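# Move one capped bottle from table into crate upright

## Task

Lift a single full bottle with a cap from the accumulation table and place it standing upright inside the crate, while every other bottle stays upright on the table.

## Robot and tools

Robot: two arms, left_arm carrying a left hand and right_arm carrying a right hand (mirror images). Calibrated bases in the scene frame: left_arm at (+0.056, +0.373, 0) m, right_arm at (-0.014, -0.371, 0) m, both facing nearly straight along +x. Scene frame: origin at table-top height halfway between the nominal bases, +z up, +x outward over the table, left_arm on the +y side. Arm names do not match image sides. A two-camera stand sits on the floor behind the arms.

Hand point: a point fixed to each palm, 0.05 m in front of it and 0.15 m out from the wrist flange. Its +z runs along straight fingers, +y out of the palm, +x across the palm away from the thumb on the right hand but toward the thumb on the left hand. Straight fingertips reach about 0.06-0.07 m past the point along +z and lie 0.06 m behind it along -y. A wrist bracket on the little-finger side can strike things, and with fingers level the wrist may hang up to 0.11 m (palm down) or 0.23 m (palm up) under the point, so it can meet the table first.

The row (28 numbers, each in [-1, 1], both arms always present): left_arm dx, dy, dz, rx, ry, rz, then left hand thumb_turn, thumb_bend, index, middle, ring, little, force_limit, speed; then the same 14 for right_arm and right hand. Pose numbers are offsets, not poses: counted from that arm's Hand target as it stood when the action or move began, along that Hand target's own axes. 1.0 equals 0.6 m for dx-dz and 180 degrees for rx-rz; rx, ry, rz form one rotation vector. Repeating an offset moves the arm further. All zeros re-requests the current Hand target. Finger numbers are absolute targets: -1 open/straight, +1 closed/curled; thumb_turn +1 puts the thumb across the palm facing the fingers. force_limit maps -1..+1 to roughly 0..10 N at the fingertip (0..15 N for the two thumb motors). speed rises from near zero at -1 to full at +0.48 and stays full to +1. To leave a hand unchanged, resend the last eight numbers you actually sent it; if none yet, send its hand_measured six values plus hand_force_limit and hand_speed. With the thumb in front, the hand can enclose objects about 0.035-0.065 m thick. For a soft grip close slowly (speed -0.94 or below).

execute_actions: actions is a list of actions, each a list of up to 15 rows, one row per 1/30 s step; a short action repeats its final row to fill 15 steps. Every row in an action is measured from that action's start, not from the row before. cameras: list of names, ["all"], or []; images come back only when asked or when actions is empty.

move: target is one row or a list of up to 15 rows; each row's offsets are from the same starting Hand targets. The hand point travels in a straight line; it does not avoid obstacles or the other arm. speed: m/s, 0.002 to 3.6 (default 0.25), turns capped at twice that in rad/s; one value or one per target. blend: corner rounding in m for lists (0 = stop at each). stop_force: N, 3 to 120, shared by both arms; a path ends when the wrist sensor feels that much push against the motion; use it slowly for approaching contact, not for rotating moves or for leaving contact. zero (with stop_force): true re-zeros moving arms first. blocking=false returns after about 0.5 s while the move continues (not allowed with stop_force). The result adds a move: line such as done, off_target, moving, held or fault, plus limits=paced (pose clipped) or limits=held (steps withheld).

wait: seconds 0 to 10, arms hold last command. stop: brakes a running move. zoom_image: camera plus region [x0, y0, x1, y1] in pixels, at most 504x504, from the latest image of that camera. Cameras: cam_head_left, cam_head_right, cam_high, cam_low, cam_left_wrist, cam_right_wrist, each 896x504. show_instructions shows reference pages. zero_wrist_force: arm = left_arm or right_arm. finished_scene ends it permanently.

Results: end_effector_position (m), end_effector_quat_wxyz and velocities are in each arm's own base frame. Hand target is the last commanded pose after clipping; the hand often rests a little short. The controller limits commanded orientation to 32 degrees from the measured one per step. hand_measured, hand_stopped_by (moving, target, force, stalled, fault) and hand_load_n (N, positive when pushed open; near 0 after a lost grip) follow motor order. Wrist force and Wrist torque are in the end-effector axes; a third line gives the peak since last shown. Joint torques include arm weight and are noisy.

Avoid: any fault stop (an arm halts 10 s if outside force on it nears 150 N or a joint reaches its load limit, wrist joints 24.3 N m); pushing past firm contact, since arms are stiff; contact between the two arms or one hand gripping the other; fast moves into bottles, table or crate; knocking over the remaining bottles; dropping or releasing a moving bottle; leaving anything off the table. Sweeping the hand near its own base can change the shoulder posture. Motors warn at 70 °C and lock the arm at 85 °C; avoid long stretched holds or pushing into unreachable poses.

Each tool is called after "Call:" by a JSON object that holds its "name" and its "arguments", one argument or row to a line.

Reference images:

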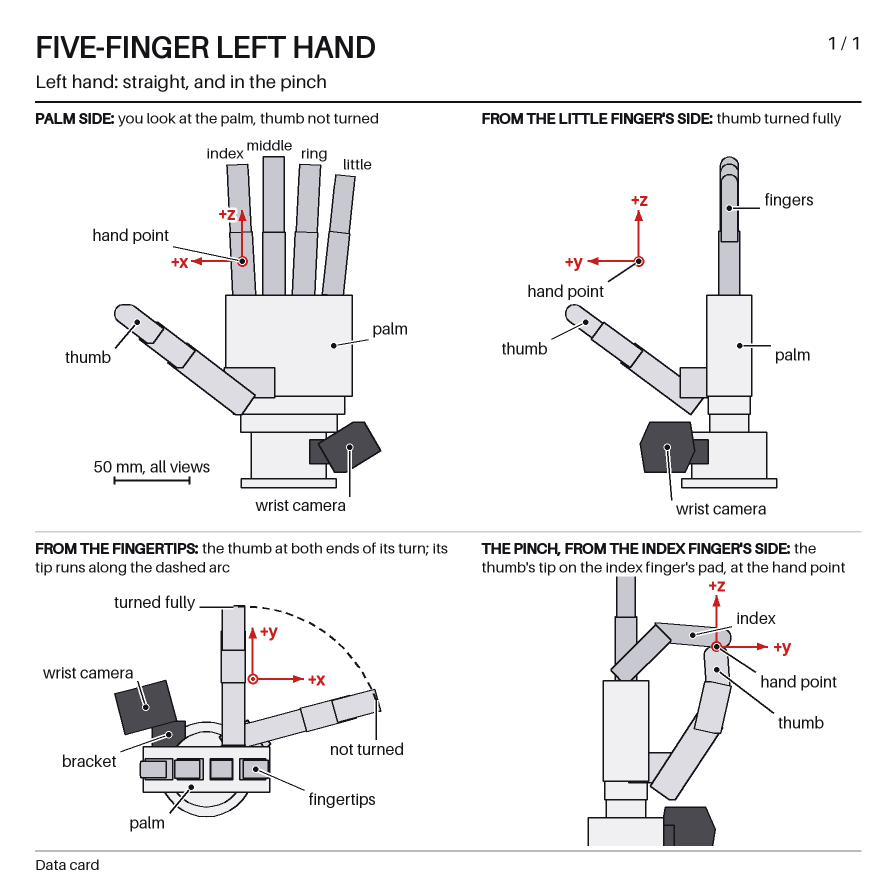

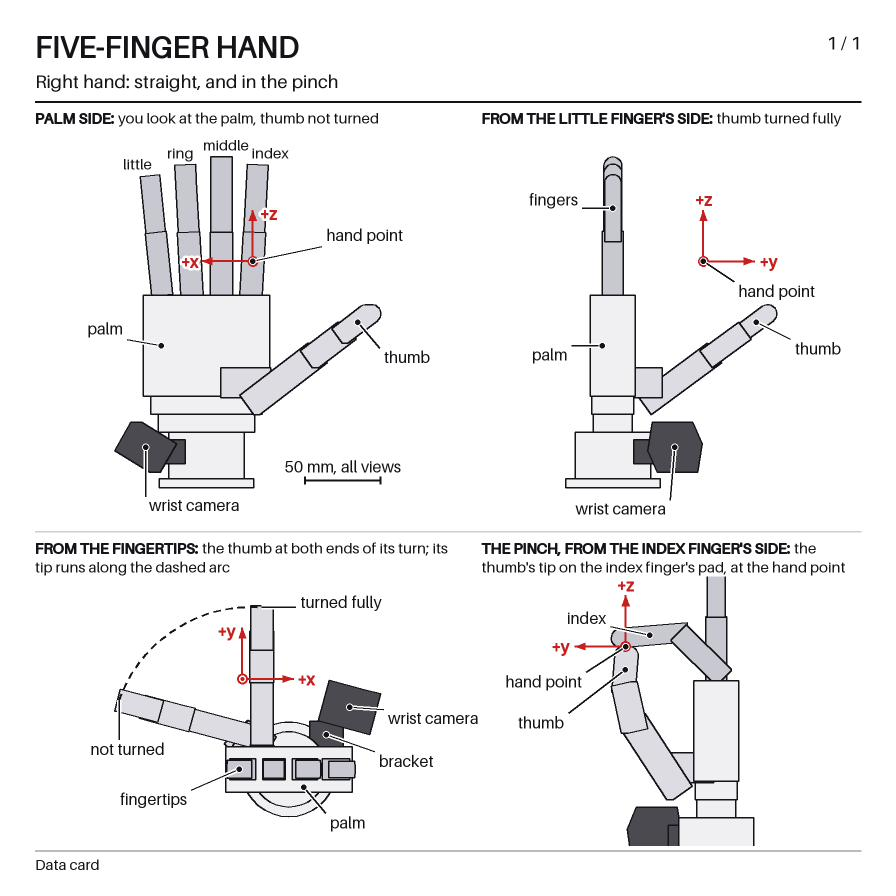

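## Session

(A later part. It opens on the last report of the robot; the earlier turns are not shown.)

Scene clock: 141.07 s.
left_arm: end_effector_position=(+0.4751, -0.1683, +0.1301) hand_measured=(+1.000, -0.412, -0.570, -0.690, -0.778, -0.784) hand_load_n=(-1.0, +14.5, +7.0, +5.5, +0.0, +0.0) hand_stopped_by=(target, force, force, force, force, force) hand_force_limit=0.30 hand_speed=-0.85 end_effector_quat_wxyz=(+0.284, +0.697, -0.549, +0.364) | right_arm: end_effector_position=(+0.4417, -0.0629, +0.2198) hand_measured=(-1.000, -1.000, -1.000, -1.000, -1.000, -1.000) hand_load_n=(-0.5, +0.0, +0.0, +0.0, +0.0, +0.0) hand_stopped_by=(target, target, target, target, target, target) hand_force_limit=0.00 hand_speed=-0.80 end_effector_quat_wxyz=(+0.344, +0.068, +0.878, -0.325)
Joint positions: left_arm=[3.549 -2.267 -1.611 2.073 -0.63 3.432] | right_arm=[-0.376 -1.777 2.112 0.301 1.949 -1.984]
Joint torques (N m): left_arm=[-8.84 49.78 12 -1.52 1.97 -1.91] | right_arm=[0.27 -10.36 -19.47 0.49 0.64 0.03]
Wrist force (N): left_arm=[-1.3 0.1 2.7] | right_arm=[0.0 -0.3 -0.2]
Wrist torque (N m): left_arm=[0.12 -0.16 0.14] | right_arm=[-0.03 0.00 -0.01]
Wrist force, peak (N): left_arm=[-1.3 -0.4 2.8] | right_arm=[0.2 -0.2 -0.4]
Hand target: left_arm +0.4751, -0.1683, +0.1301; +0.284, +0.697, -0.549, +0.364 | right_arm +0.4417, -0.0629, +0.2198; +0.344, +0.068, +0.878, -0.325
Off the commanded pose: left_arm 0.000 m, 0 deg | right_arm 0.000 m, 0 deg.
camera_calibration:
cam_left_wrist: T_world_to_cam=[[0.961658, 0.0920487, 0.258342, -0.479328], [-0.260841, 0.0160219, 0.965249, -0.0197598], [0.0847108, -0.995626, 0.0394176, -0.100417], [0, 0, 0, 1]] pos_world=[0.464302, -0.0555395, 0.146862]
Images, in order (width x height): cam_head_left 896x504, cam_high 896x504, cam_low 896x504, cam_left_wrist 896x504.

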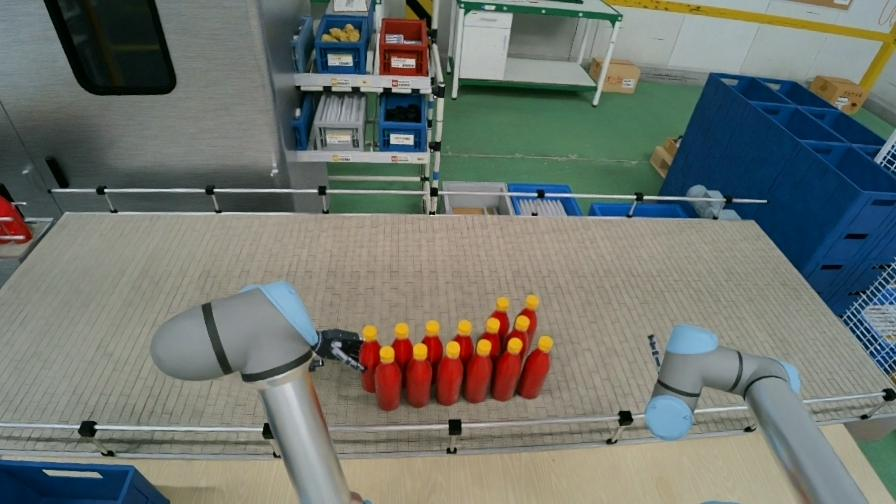

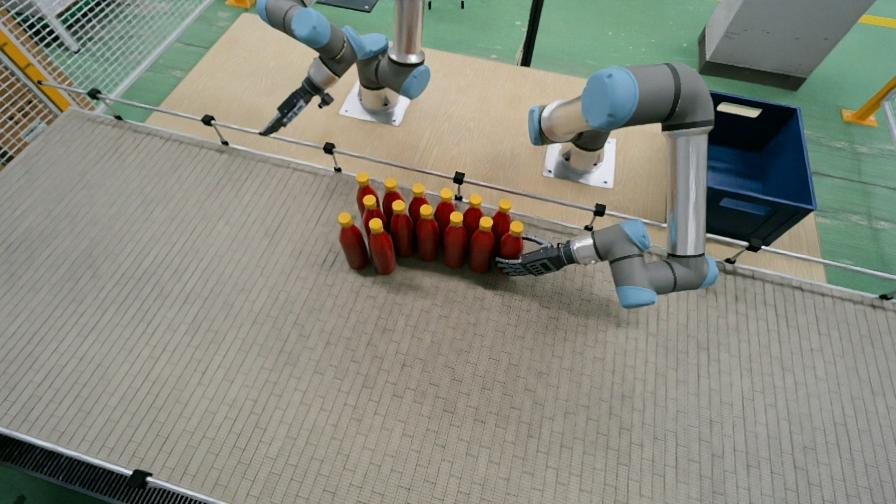

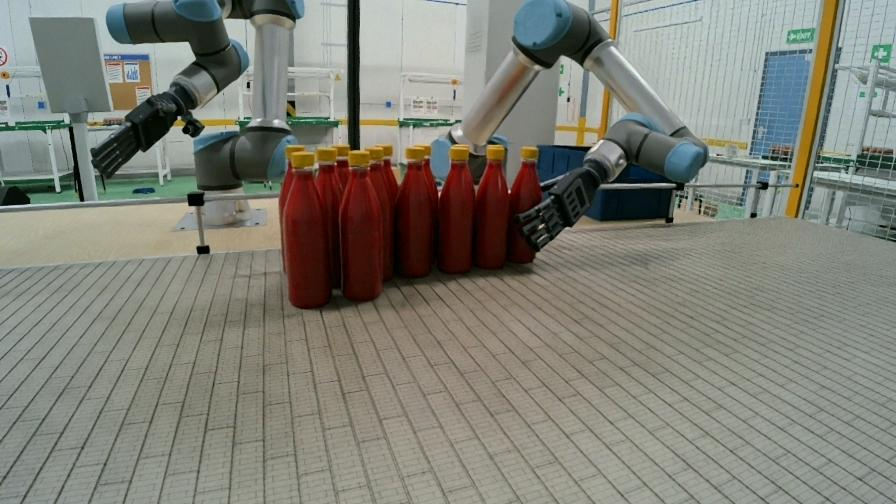

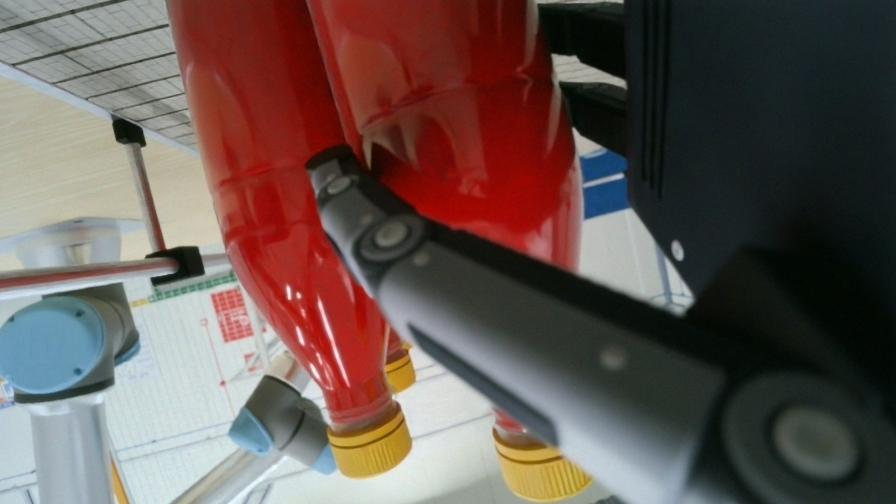

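Call:
{"name": "move", "arguments": {
  "target": [0.038,-0.0158,-0.0328,0,0,0, 1,0.4,0.1,0,-0.3,-0.3,0.3,-0.85, 0,0,0,0,0,0,-1,-1,-1,-1,-1,-1,0,-0.8],
  "speed": 0.05,
  "cameras": ["cam_head_left","cam_high","cam_low","cam_left_wrist"]
}}

Call:
{"name": "zoom_image", "arguments": {
  "camera": "cam_high",
  "region": [440, 190, 640, 310]
}}

Call:
{"name": "zoom_image", "arguments": {
  "camera": "cam_low",
  "region": [440, 130, 640, 280]
}}

Scene clock: 145.03 s.
left_arm: end_effector_position=(+0.4836, -0.1630, +0.1602) hand_measured=(+1.000, -0.412, -0.570, -0.690, -0.778, -0.784) hand_load_n=(-3.0, +6.0, +5.0, +0.0, +0.0, +0.0) hand_stopped_by=(target, force, force, force, force, force) hand_force_limit=0.30 hand_speed=-0.85 end_effector_quat_wxyz=(+0.284, +0.696, -0.549, +0.364) | right_arm: end_effector_position=(+0.4417, -0.0629, +0.2198) hand_measured=(-1.000, -1.000, -1.000, -1.000, -1.000, -1.000) hand_load_n=(+0.0, +0.0, +0.0, +0.0, +0.0, +0.0) hand_stopped_by=(target, target, target, target, target, target) hand_force_limit=0.00 hand_speed=-0.80 end_effector_quat_wxyz=(+0.344, +0.068, +0.878, -0.325)
Joint positions: left_arm=[3.552 -2.238 -1.565 1.996 -0.631 3.437] | right_arm=[-0.376 -1.777 2.112 0.301 1.949 -1.984]
Joint torques (N m): left_arm=[7.28 35.71 5.03 -1.3 1.01 0.94] | right_arm=[0.68 -11.16 -19.59 0.38 0.61 0.19]
Wrist force (N): left_arm=[-2.2 0.1 3.3] | right_arm=[0.0 -0.1 -0.1]
Wrist torque (N m): left_arm=[0.08 -0.22 0.11] | right_arm=[0.00 0.01 -0.01]
Wrist force, peak (N): left_arm=[-2.8 0.2 3.5] | right_arm=[0.1 -0.3 -0.2]
Hand target: left_arm +0.4835, -0.1631, +0.1601; +0.284, +0.697, -0.549, +0.364 | right_arm +0.4417, -0.0629, +0.2198; +0.344, +0.068, +0.878, -0.325
Off the commanded pose: left_arm 0.000 m, 0 deg | right_arm 0.000 m, 0 deg.
move: done
camera_calibration:
cam_left_wrist: T_world_to_cam=[[0.961572, 0.0920358, 0.258665, -0.495774], [-0.261153, 0.0158909, 0.965167, -0.0465248], [0.0847195, -0.995629, 0.0393157, -0.0971326], [0, 0, 0, 1]] pos_world=[0.472801, -0.0503398, 0.176963]
Images, in order (width x height): cam_head_left 896x504, cam_high 896x504, cam_low 896x504, cam_left_wrist 896x504.

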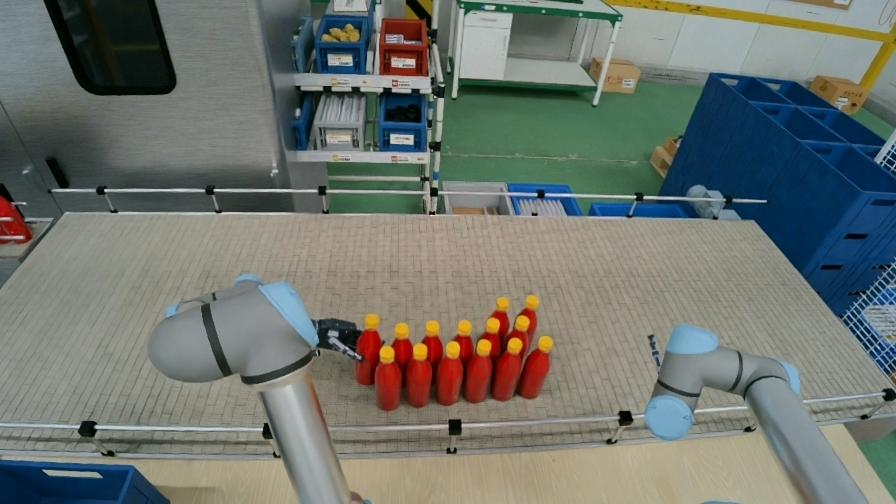

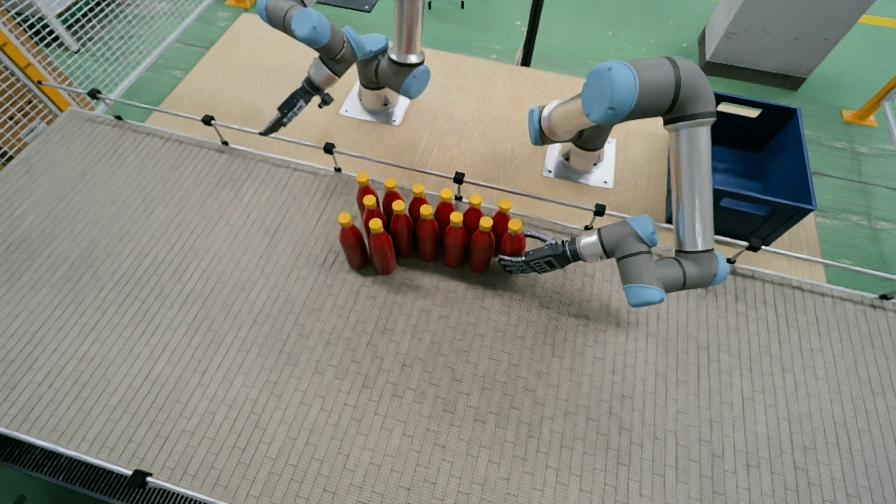

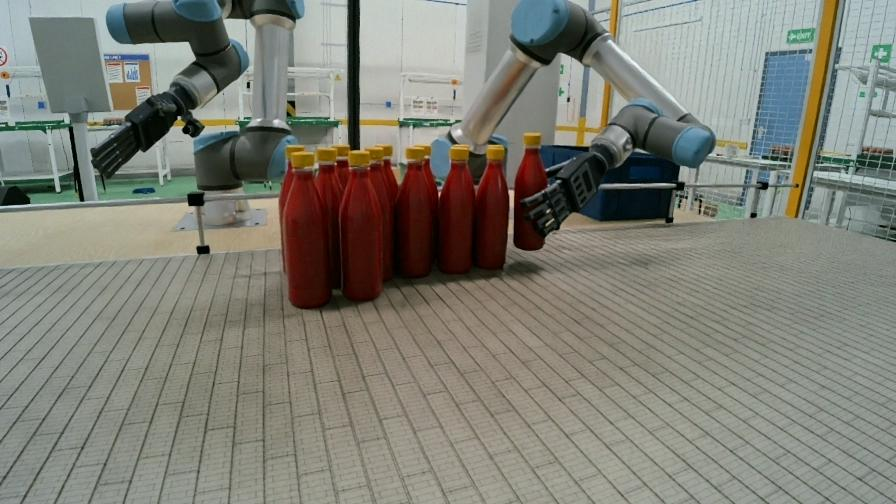

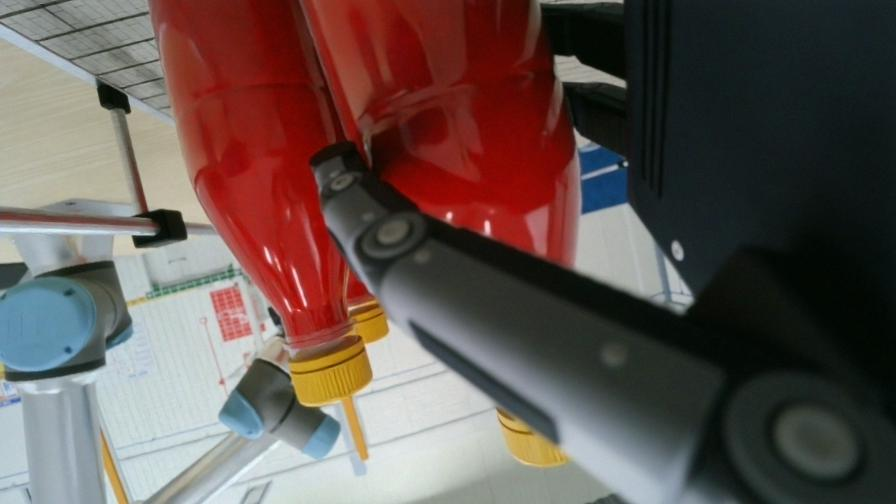

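Scaled by 2.520 from the camera's 896x504 image, which has a finer 1280x720 frame.

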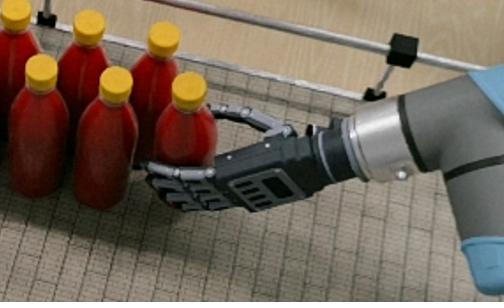

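Scaled by 2.520 from the camera's 896x504 image, which has a finer 1280x720 frame.

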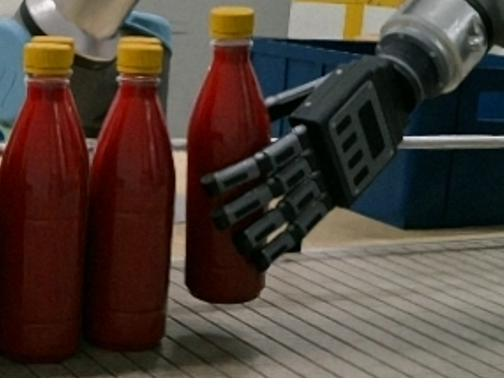

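Call:
{"name": "execute_actions", "arguments": {
  "actions": [
    [[0,0,0,0,0,0, 1,0.5,0.2,0.1,-0.3,-0.3,0.4,-0.88, 0,0,0,0,0,0,-1,-1,-1,-1,-1,-1,0,-0.8]],
    [[0,0,0,0,0,0, 1,0.5,0.2,0.1,-0.3,-0.3,0.4,-0.88, 0,0,0,0,0,0,-1,-1,-1,-1,-1,-1,0,-0.8]],
    [[0,0,0,0,0,0, 1,0.5,0.2,0.1,-0.2,-0.3,0.4,-0.88, 0,0,0,0,0,0,-1,-1,-1,-1,-1,-1,0,-0.8]]
  ],
  "cameras": ["cam_high","cam_low","cam_left_wrist"]
}}

Call:
{"name": "zoom_image", "arguments": {
  "camera": "cam_low",
  "region": [440, 130, 640, 280]
}}

Scene clock: 150.07 s.
left_arm: end_effector_position=(+0.4835, -0.1631, +0.1601) hand_measured=(+1.000, -0.406, -0.550, -0.626, -0.548, -0.784) hand_load_n=(-1.0, +7.5, +2.5, +0.0, +5.5, +0.0) hand_stopped_by=(target, force, force, force, force, force) hand_force_limit=0.40 hand_speed=-0.88 end_effector_quat_wxyz=(+0.284, +0.697, -0.549, +0.364) | right_arm: end_effector_position=(+0.4417, -0.0629, +0.2198) hand_measured=(-1.000, -1.000, -1.000, -1.000, -1.000, -1.000) hand_load_n=(+0.0, +0.0, +0.0, +0.0, +0.0, +0.0) hand_stopped_by=(target, target, target, target, target, target) hand_force_limit=0.00 hand_speed=-0.80 end_effector_quat_wxyz=(+0.344, +0.068, +0.878, -0.325)
Joint positions: left_arm=[3.552 -2.238 -1.566 1.996 -0.631 3.437] | right_arm=[-0.376 -1.777 2.112 0.301 1.949 -1.984]
Joint torques (N m): left_arm=[-7.74 36.51 4.88 -1.89 3.06 -1.87] | right_arm=[-0.62 -11.72 -19.37 0.55 0.6 0.27]
Wrist force (N): left_arm=[-2.5 -0.2 3.7] | right_arm=[0.1 -0.1 -0.3]
Wrist torque (N m): left_arm=[0.04 -0.14 0.13] | right_arm=[0.00 0.00 0.00]
Wrist force, peak (N): left_arm=[-2.9 0.2 3.6] | right_arm=[0.1 -0.3 -0.2]
Hand target: left_arm +0.4835, -0.1631, +0.1601; +0.284, +0.697, -0.549, +0.364 | right_arm +0.4417, -0.0629, +0.2198; +0.344, +0.068, +0.878, -0.325
Off the commanded pose: left_arm 0.000 m, 0 deg | right_arm 0.000 m, 0 deg.
camera_calibration:
cam_left_wrist: T_world_to_cam=[[0.961658, 0.0920487, 0.258342, -0.495635], [-0.260841, 0.0160219, 0.965249, -0.0466095], [0.0847108, -0.995626, 0.0394176, -0.0971338], [0, 0, 0, 1]] pos_world=[0.472702, -0.0503395, 0.176862]
Images, in order (width x height): cam_high 896x504, cam_low 896x504, cam_left_wrist 896x504.

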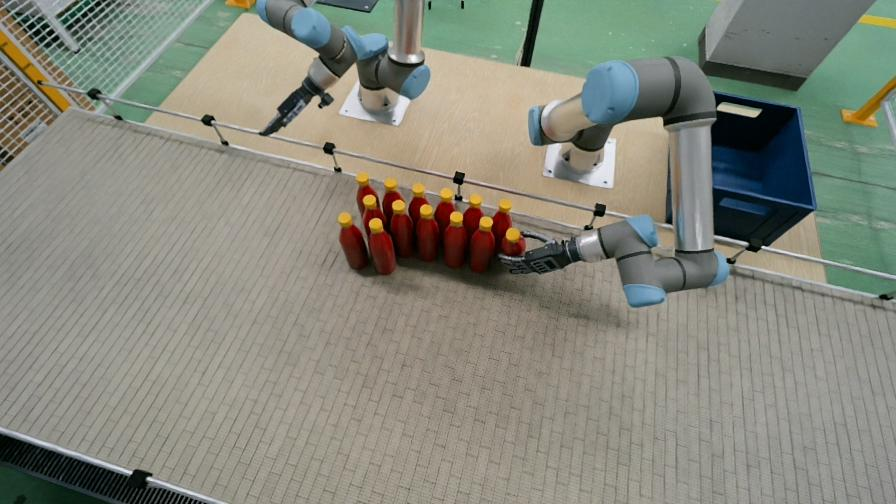

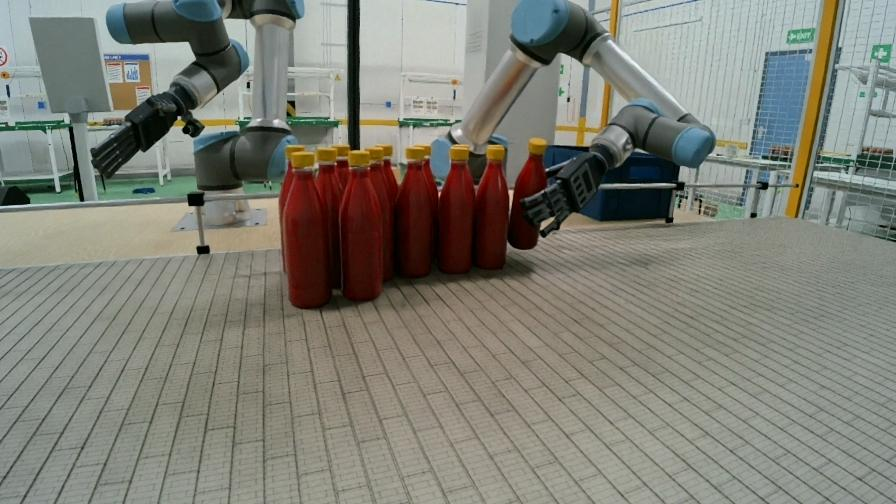

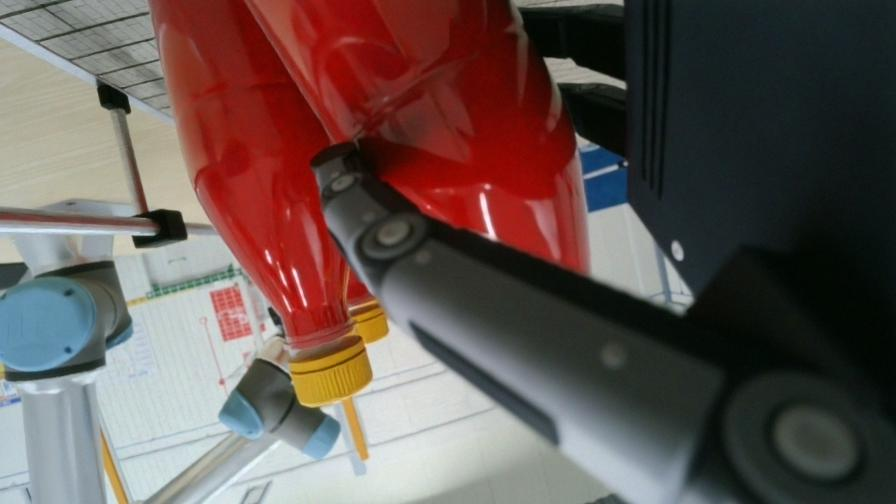

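Scaled by 2.520 from the camera's 896x504 image, which has a finer 1280x720 frame.

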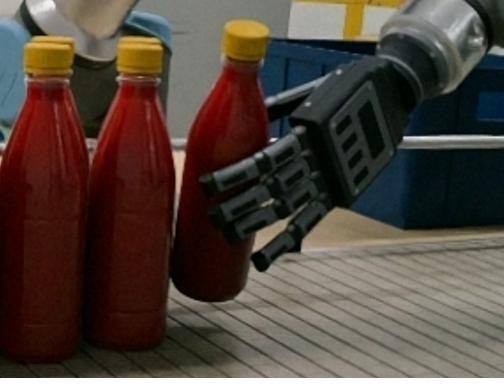

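Call:
{"name": "execute_actions", "arguments": {
  "actions": [
    [[0,0,0,0,0,0, 1,0.5,0.3,0.1,-0.2,-0.3,0.4,-0.9, 0,0,0,0,0,0,-1,-1,-1,-1,-1,-1,0,-0.8]],
    [[0,0,0,0,0,0, 1,0.6,0.3,0.2,-0.2,-0.3,0.4,-0.9, 0,0,0,0,0,0,-1,-1,-1,-1,-1,-1,0,-0.8]],
    [[0,0,0,0,0,0, 1,0.6,0.3,0.2,-0.2,-0.3,0.4,-0.9, 0,0,0,0,0,0,-1,-1,-1,-1,-1,-1,0,-0.8]]
  ],
  "cameras": ["cam_high","cam_low","cam_left_wrist"]
}}

Call:
{"name": "zoom_image", "arguments": {
  "camera": "cam_low",
  "region": [440, 130, 640, 280]
}}

Scene clock: 160.30 s.
left_arm: end_effector_position=(+0.4835, -0.1631, +0.1601) hand_measured=(+1.000, -0.408, -0.516, -0.518, -0.548, -0.784) hand_load_n=(-1.0, +15.0, +3.5, +9.0, +0.5, +0.0) hand_stopped_by=(target, force, force, force, force, force) hand_force_limit=0.40 hand_speed=-0.90 end_effector_quat_wxyz=(+0.284, +0.697, -0.549, +0.364) | right_arm: end_effector_position=(+0.4417, -0.0629, +0.2198) hand_measured=(-1.000, -1.000, -1.000, -1.000, -1.000, -1.000) hand_load_n=(-0.5, +0.0, +0.0, +0.0, -0.5, +0.0) hand_stopped_by=(target, target, target, target, target, target) hand_force_limit=0.00 hand_speed=-0.80 end_effector_quat_wxyz=(+0.344, +0.068, +0.878, -0.325)
Joint positions: left_arm=[3.552 -2.238 -1.566 1.996 -0.631 3.437] | right_arm=[-0.376 -1.777 2.112 0.301 1.949 -1.984]
Joint torques (N m): left_arm=[-7.35 40.58 5.91 -2.49 0.92 -1.74] | right_arm=[0.59 -10.8 -20.08 0.5 0.86 0.14]
Wrist force (N): left_arm=[-2.7 -0.2 3.4] | right_arm=[0.1 -0.2 -0.2]
Wrist torque (N m): left_arm=[0.06 -0.11 0.12] | right_arm=[-0.01 -0.01 0.00]
Wrist force, peak (N): left_arm=[-2.7 0.3 3.7] | right_arm=[0.1 -0.3 -0.2]
Hand target: left_arm +0.4835, -0.1631, +0.1601; +0.284, +0.697, -0.549, +0.364 | right_arm +0.4417, -0.0629, +0.2198; +0.344, +0.068, +0.878, -0.325
Off the commanded pose: left_arm 0.000 m, 0 deg | right_arm 0.000 m, 0 deg.
camera_calibration:
cam_left_wrist: T_world_to_cam=[[0.961658, 0.0920487, 0.258342, -0.495635], [-0.260841, 0.0160219, 0.965249, -0.0466095], [0.0847108, -0.995626, 0.0394176, -0.0971338], [0, 0, 0, 1]] pos_world=[0.472702, -0.0503395, 0.176862]
Images, in order (width x height): cam_high 896x504, cam_low 896x504, cam_left_wrist 896x504.

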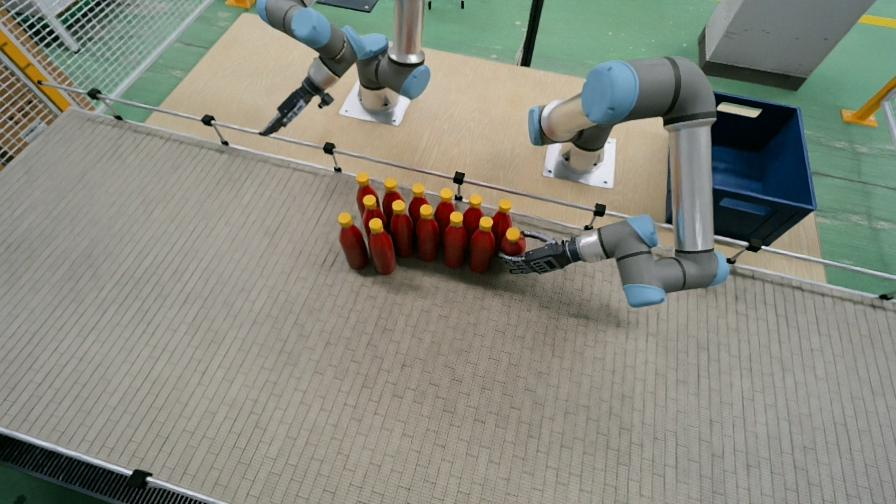

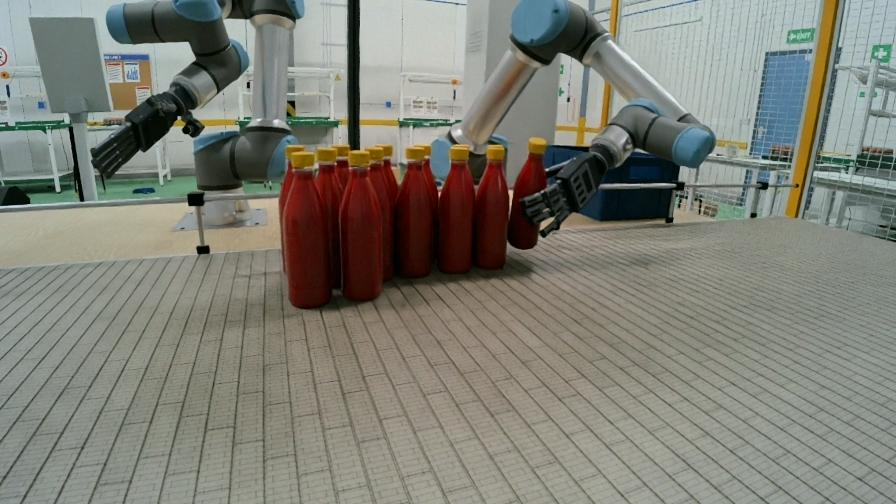

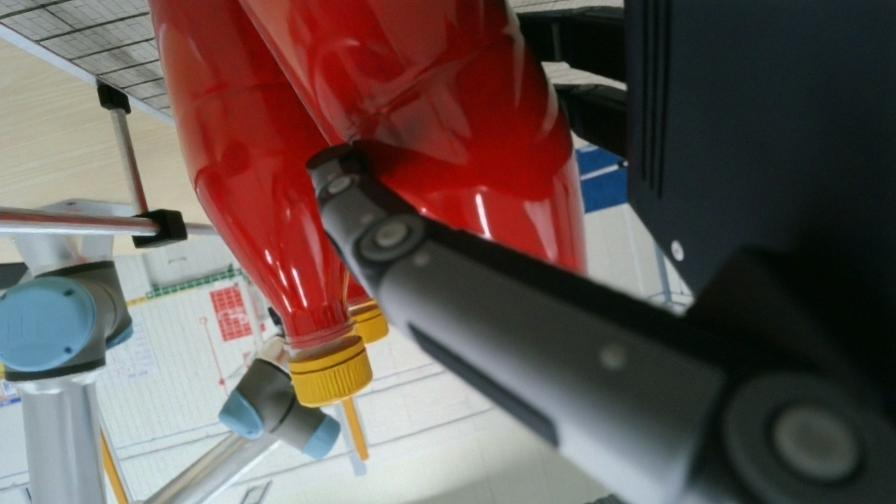

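Scaled by 2.520 from the camera's 896x504 image, which has a finer 1280x720 frame.

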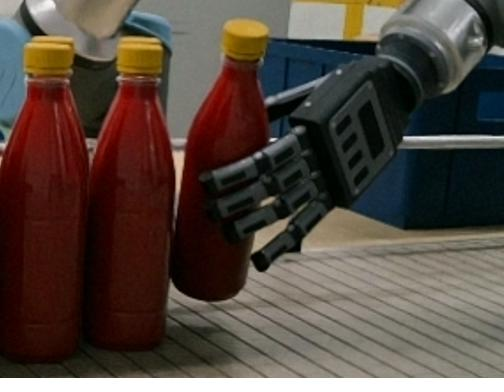

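Call:
{"name": "move", "arguments": {
  "target": [
    [0.3182,-0.024,-0.243,0,0,0, 1,0.6,0.3,0.2,-0.2,-0.3,0.4,-0.9, 0,0,0,0,0,0,-1,-1,-1,-1,-1,-1,0,-0.8],
    [0.0157,-0.0438,-0.6752,0.1684,0,-0.1179, 1,0.6,0.3,0.2,-0.2,-0.3,0.4,-0.9, 0,0,0,0,0,0,-1,-1,-1,-1,-1,-1,0,-0.8]
  ],
  "speed": [0.2,0.3],
  "blend": 0.05,
  "cameras": ["cam_high","cam_low","cam_left_wrist"]
}}

Scene clock: 178.17 s.
left_arm: end_effector_position=(+0.4315, +0.1602, +0.4001) hand_measured=(+1.000, -0.408, -0.516, -0.518, -0.548, -0.784) hand_load_n=(-1.0, +14.5, +3.5, +8.5, +0.0, +0.0) hand_stopped_by=(target, force, force, force, force, force) hand_force_limit=0.40 hand_speed=-0.90 end_effector_quat_wxyz=(+0.155, +0.834, -0.299, +0.436) | right_arm: end_effector_position=(+0.4417, -0.0629, +0.2198) hand_measured=(-1.000, -1.000, -1.000, -1.000, -1.000, -1.000) hand_load_n=(+0.0, +0.0, +0.0, +0.0, +0.0, +0.0) hand_stopped_by=(target, target, target, target, target, target) hand_force_limit=0.00 hand_speed=-0.80 end_effector_quat_wxyz=(+0.344, +0.068, +0.878, -0.325)
Joint positions: left_arm=[4.301 -1.923 -1.423 1.404 -0.66 3.603] | right_arm=[-0.376 -1.777 2.112 0.301 1.949 -1.984]
Joint torques (N m): left_arm=[8.44 48.41 8.48 -4.33 2.51 1.83] | right_arm=[0.19 -11.52 -18.96 0.67 0.73 0.16]
Wrist force (N): left_arm=[-2.4 0.3 3.3] | right_arm=[0.1 0.0 -0.1]
Wrist torque (N m): left_arm=[0.13 -0.15 0.23] | right_arm=[0.00 -0.02 0.01]
Wrist force, peak (N): left_arm=[-4.9 0.3 5.1] | right_arm=[0.1 -0.1 -0.5]
Hand target: left_arm +0.4314, +0.1603, +0.4001; +0.155, +0.834, -0.299, +0.436 | right_arm +0.4417, -0.0629, +0.2198; +0.344, +0.068, +0.878, -0.325
Off the commanded pose: left_arm 0.000 m, 0 deg | right_arm 0.000 m, 0 deg.
move: done
camera_calibration:
cam_left_wrist: T_world_to_cam=[[0.712404, 0.652799, 0.257552, -0.519354], [-0.218887, -0.141997, 0.965363, -0.289911], [0.66676, -0.744103, 0.0417298, -0.0726643], [0, 0, 0, 1]] pos_world=[0.354982, 0.243798, 0.416662]
Images, in order (width x height): cam_high 896x504, cam_low 896x504, cam_left_wrist 896x504.

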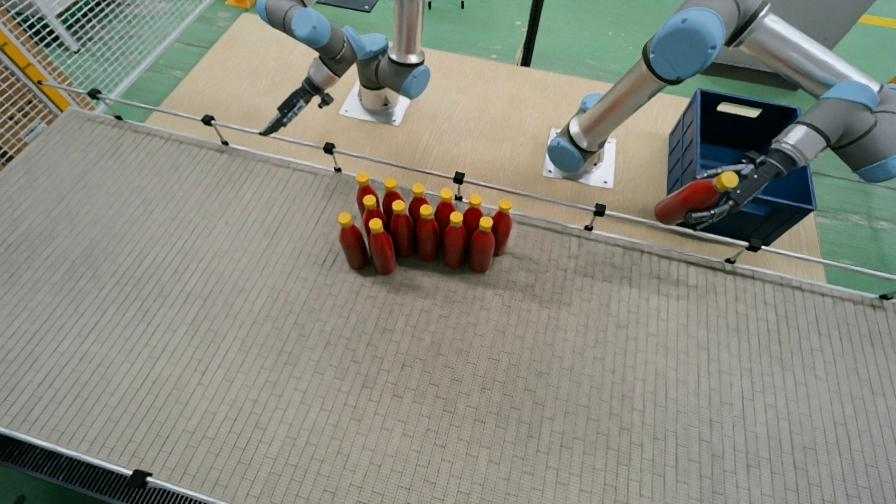

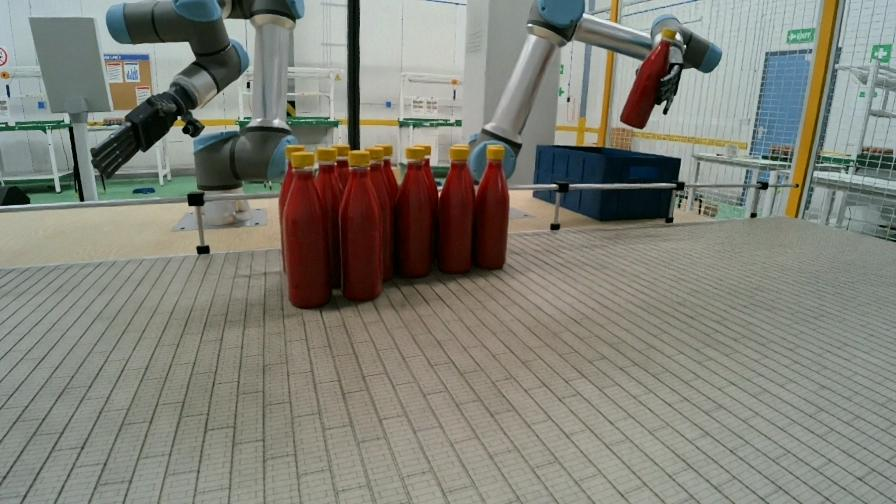

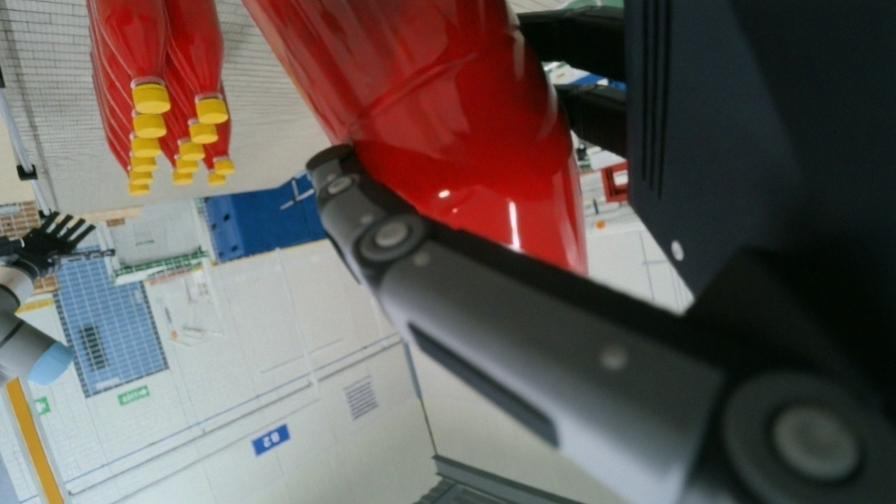

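Call:
{"name": "move", "arguments": {
  "target": [-0.4052,0.0065,-0.5785,0.2115,-0.0252,-0.0565, 1,0.6,0.3,0.2,-0.2,-0.3,0.4,-0.9, 0,0,0,0,0,0,-1,-1,-1,-1,-1,-1,0,-0.8],
  "speed": 0.3,
  "cameras": ["cam_head_left","cam_high","cam_low","cam_left_wrist"]
}}

Call:
{"name": "zoom_image", "arguments": {
  "camera": "cam_high",
  "region": [620, 40, 896, 280]
}}

Call:
{"name": "zoom_image", "arguments": {
  "camera": "cam_low",
  "region": [500, 0, 780, 230]
}}

Scene clock: 185.30 s.
left_arm: end_effector_position=(+0.1015, +0.4261, +0.3990) hand_measured=(+1.000, -0.408, -0.516, -0.518, -0.548, -0.784) hand_load_n=(-0.5, +15.5, +3.5, +8.0, +0.0, +0.0) hand_stopped_by=(target, force, force, force, force, force) hand_force_limit=0.40 hand_speed=-0.90 end_effector_quat_wxyz=(-0.100, +0.878, -0.073, +0.462) | right_arm: end_effector_position=(+0.4417, -0.0629, +0.2198) hand_measured=(-1.000, -1.000, -1.000, -1.000, -1.000, -1.000) hand_load_n=(+0.0, -0.5, +0.0, +0.0, +0.0, +0.0) hand_stopped_by=(target, target, target, target, target, target) hand_force_limit=0.00 hand_speed=-0.80 end_effector_quat_wxyz=(+0.344, +0.068, +0.878, -0.325)
Joint positions: left_arm=[5.248 -1.963 -1.381 1.237 -0.699 4.097] | right_arm=[-0.376 -1.777 2.112 0.301 1.949 -1.984]
Joint torques (N m): left_arm=[7.75 41.71 16.63 -1.88 0.56 -1.36] | right_arm=[-0.14 -11.2 -19.67 0.57 0.77 0.34]
Wrist force (N): left_arm=[-2.5 1.3 3.5] | right_arm=[-0.1 -0.1 -0.2]
Wrist torque (N m): left_arm=[0.04 -0.12 0.21] | right_arm=[0.00 0.02 -0.01]
Wrist force, peak (N): left_arm=[-0.8 -0.1 6.6] | right_arm=[0.3 -0.1 -0.3]
Hand target: left_arm +0.1014, +0.4262, +0.3990; -0.100, +0.878, -0.073, +0.462 | right_arm +0.4417, -0.0629, +0.2198; +0.344, +0.068, +0.878, -0.325
Off the commanded pose: left_arm 0.000 m, 0 deg | right_arm 0.000 m, 0 deg.
move: done
camera_calibration:
cam_left_wrist: T_world_to_cam=[[0.16816, 0.861139, 0.479752, -0.579784], [-0.097935, -0.46968, 0.877388, -0.160875], [0.980883, -0.194526, 0.00535444, 0.0937593], [0, 0, 0, 1]] pos_world=[-0.0102259, 0.441954, 0.4188]
Images, in order (width x height): cam_head_left 896x504, cam_high 896x504, cam_low 896x504, cam_left_wrist 896x504.

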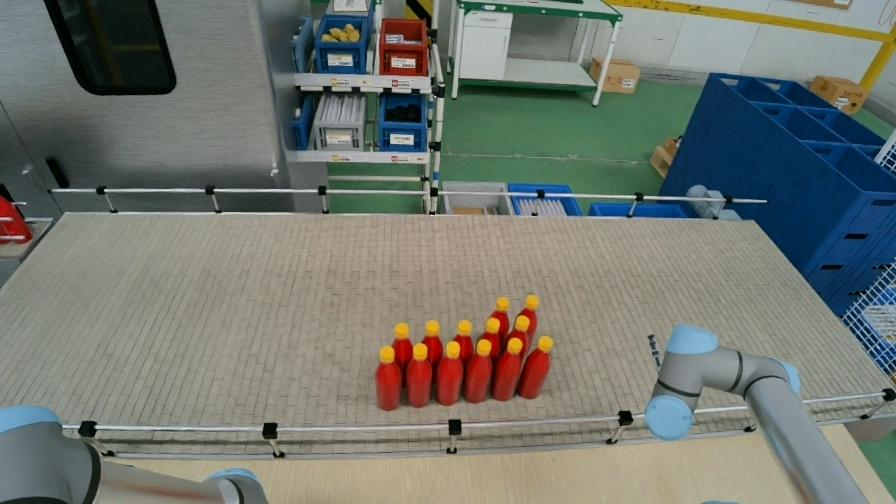

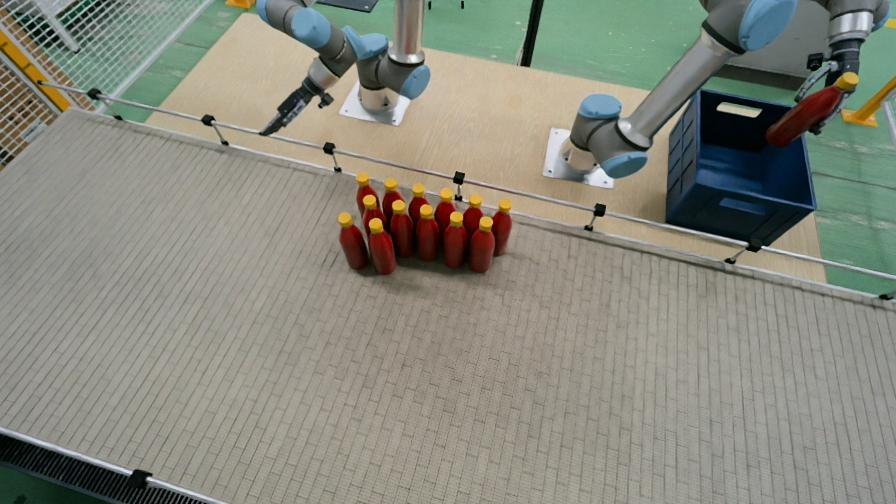

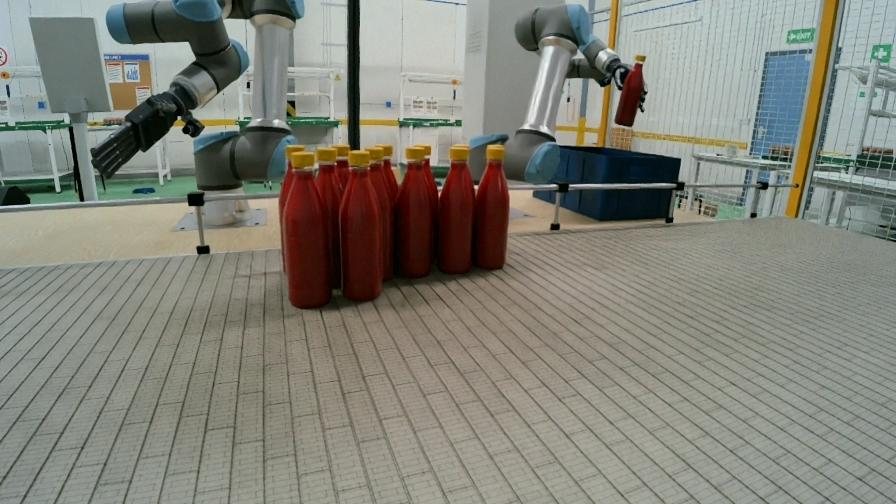

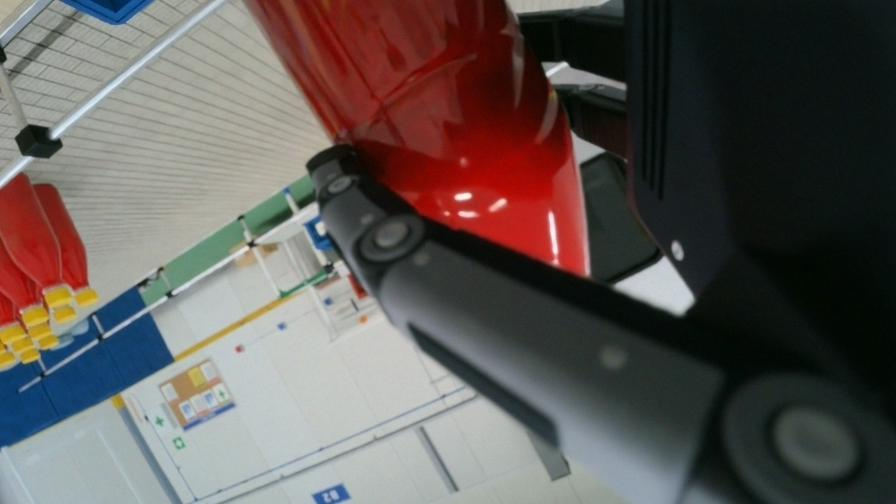

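Scaled by 1.826 from the camera's 896x504 image, which has a finer 1280x720 frame.

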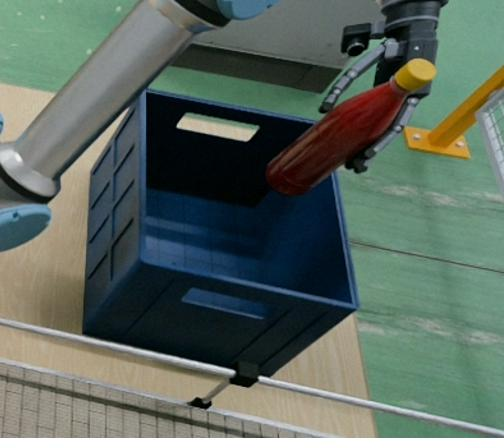

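Scaled by 1.800 from the camera's 896x504 image, which has a finer 1280x720 frame.

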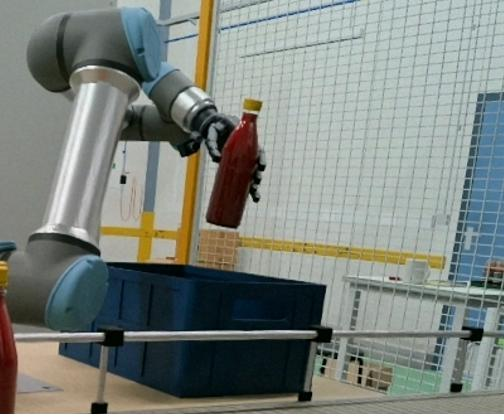

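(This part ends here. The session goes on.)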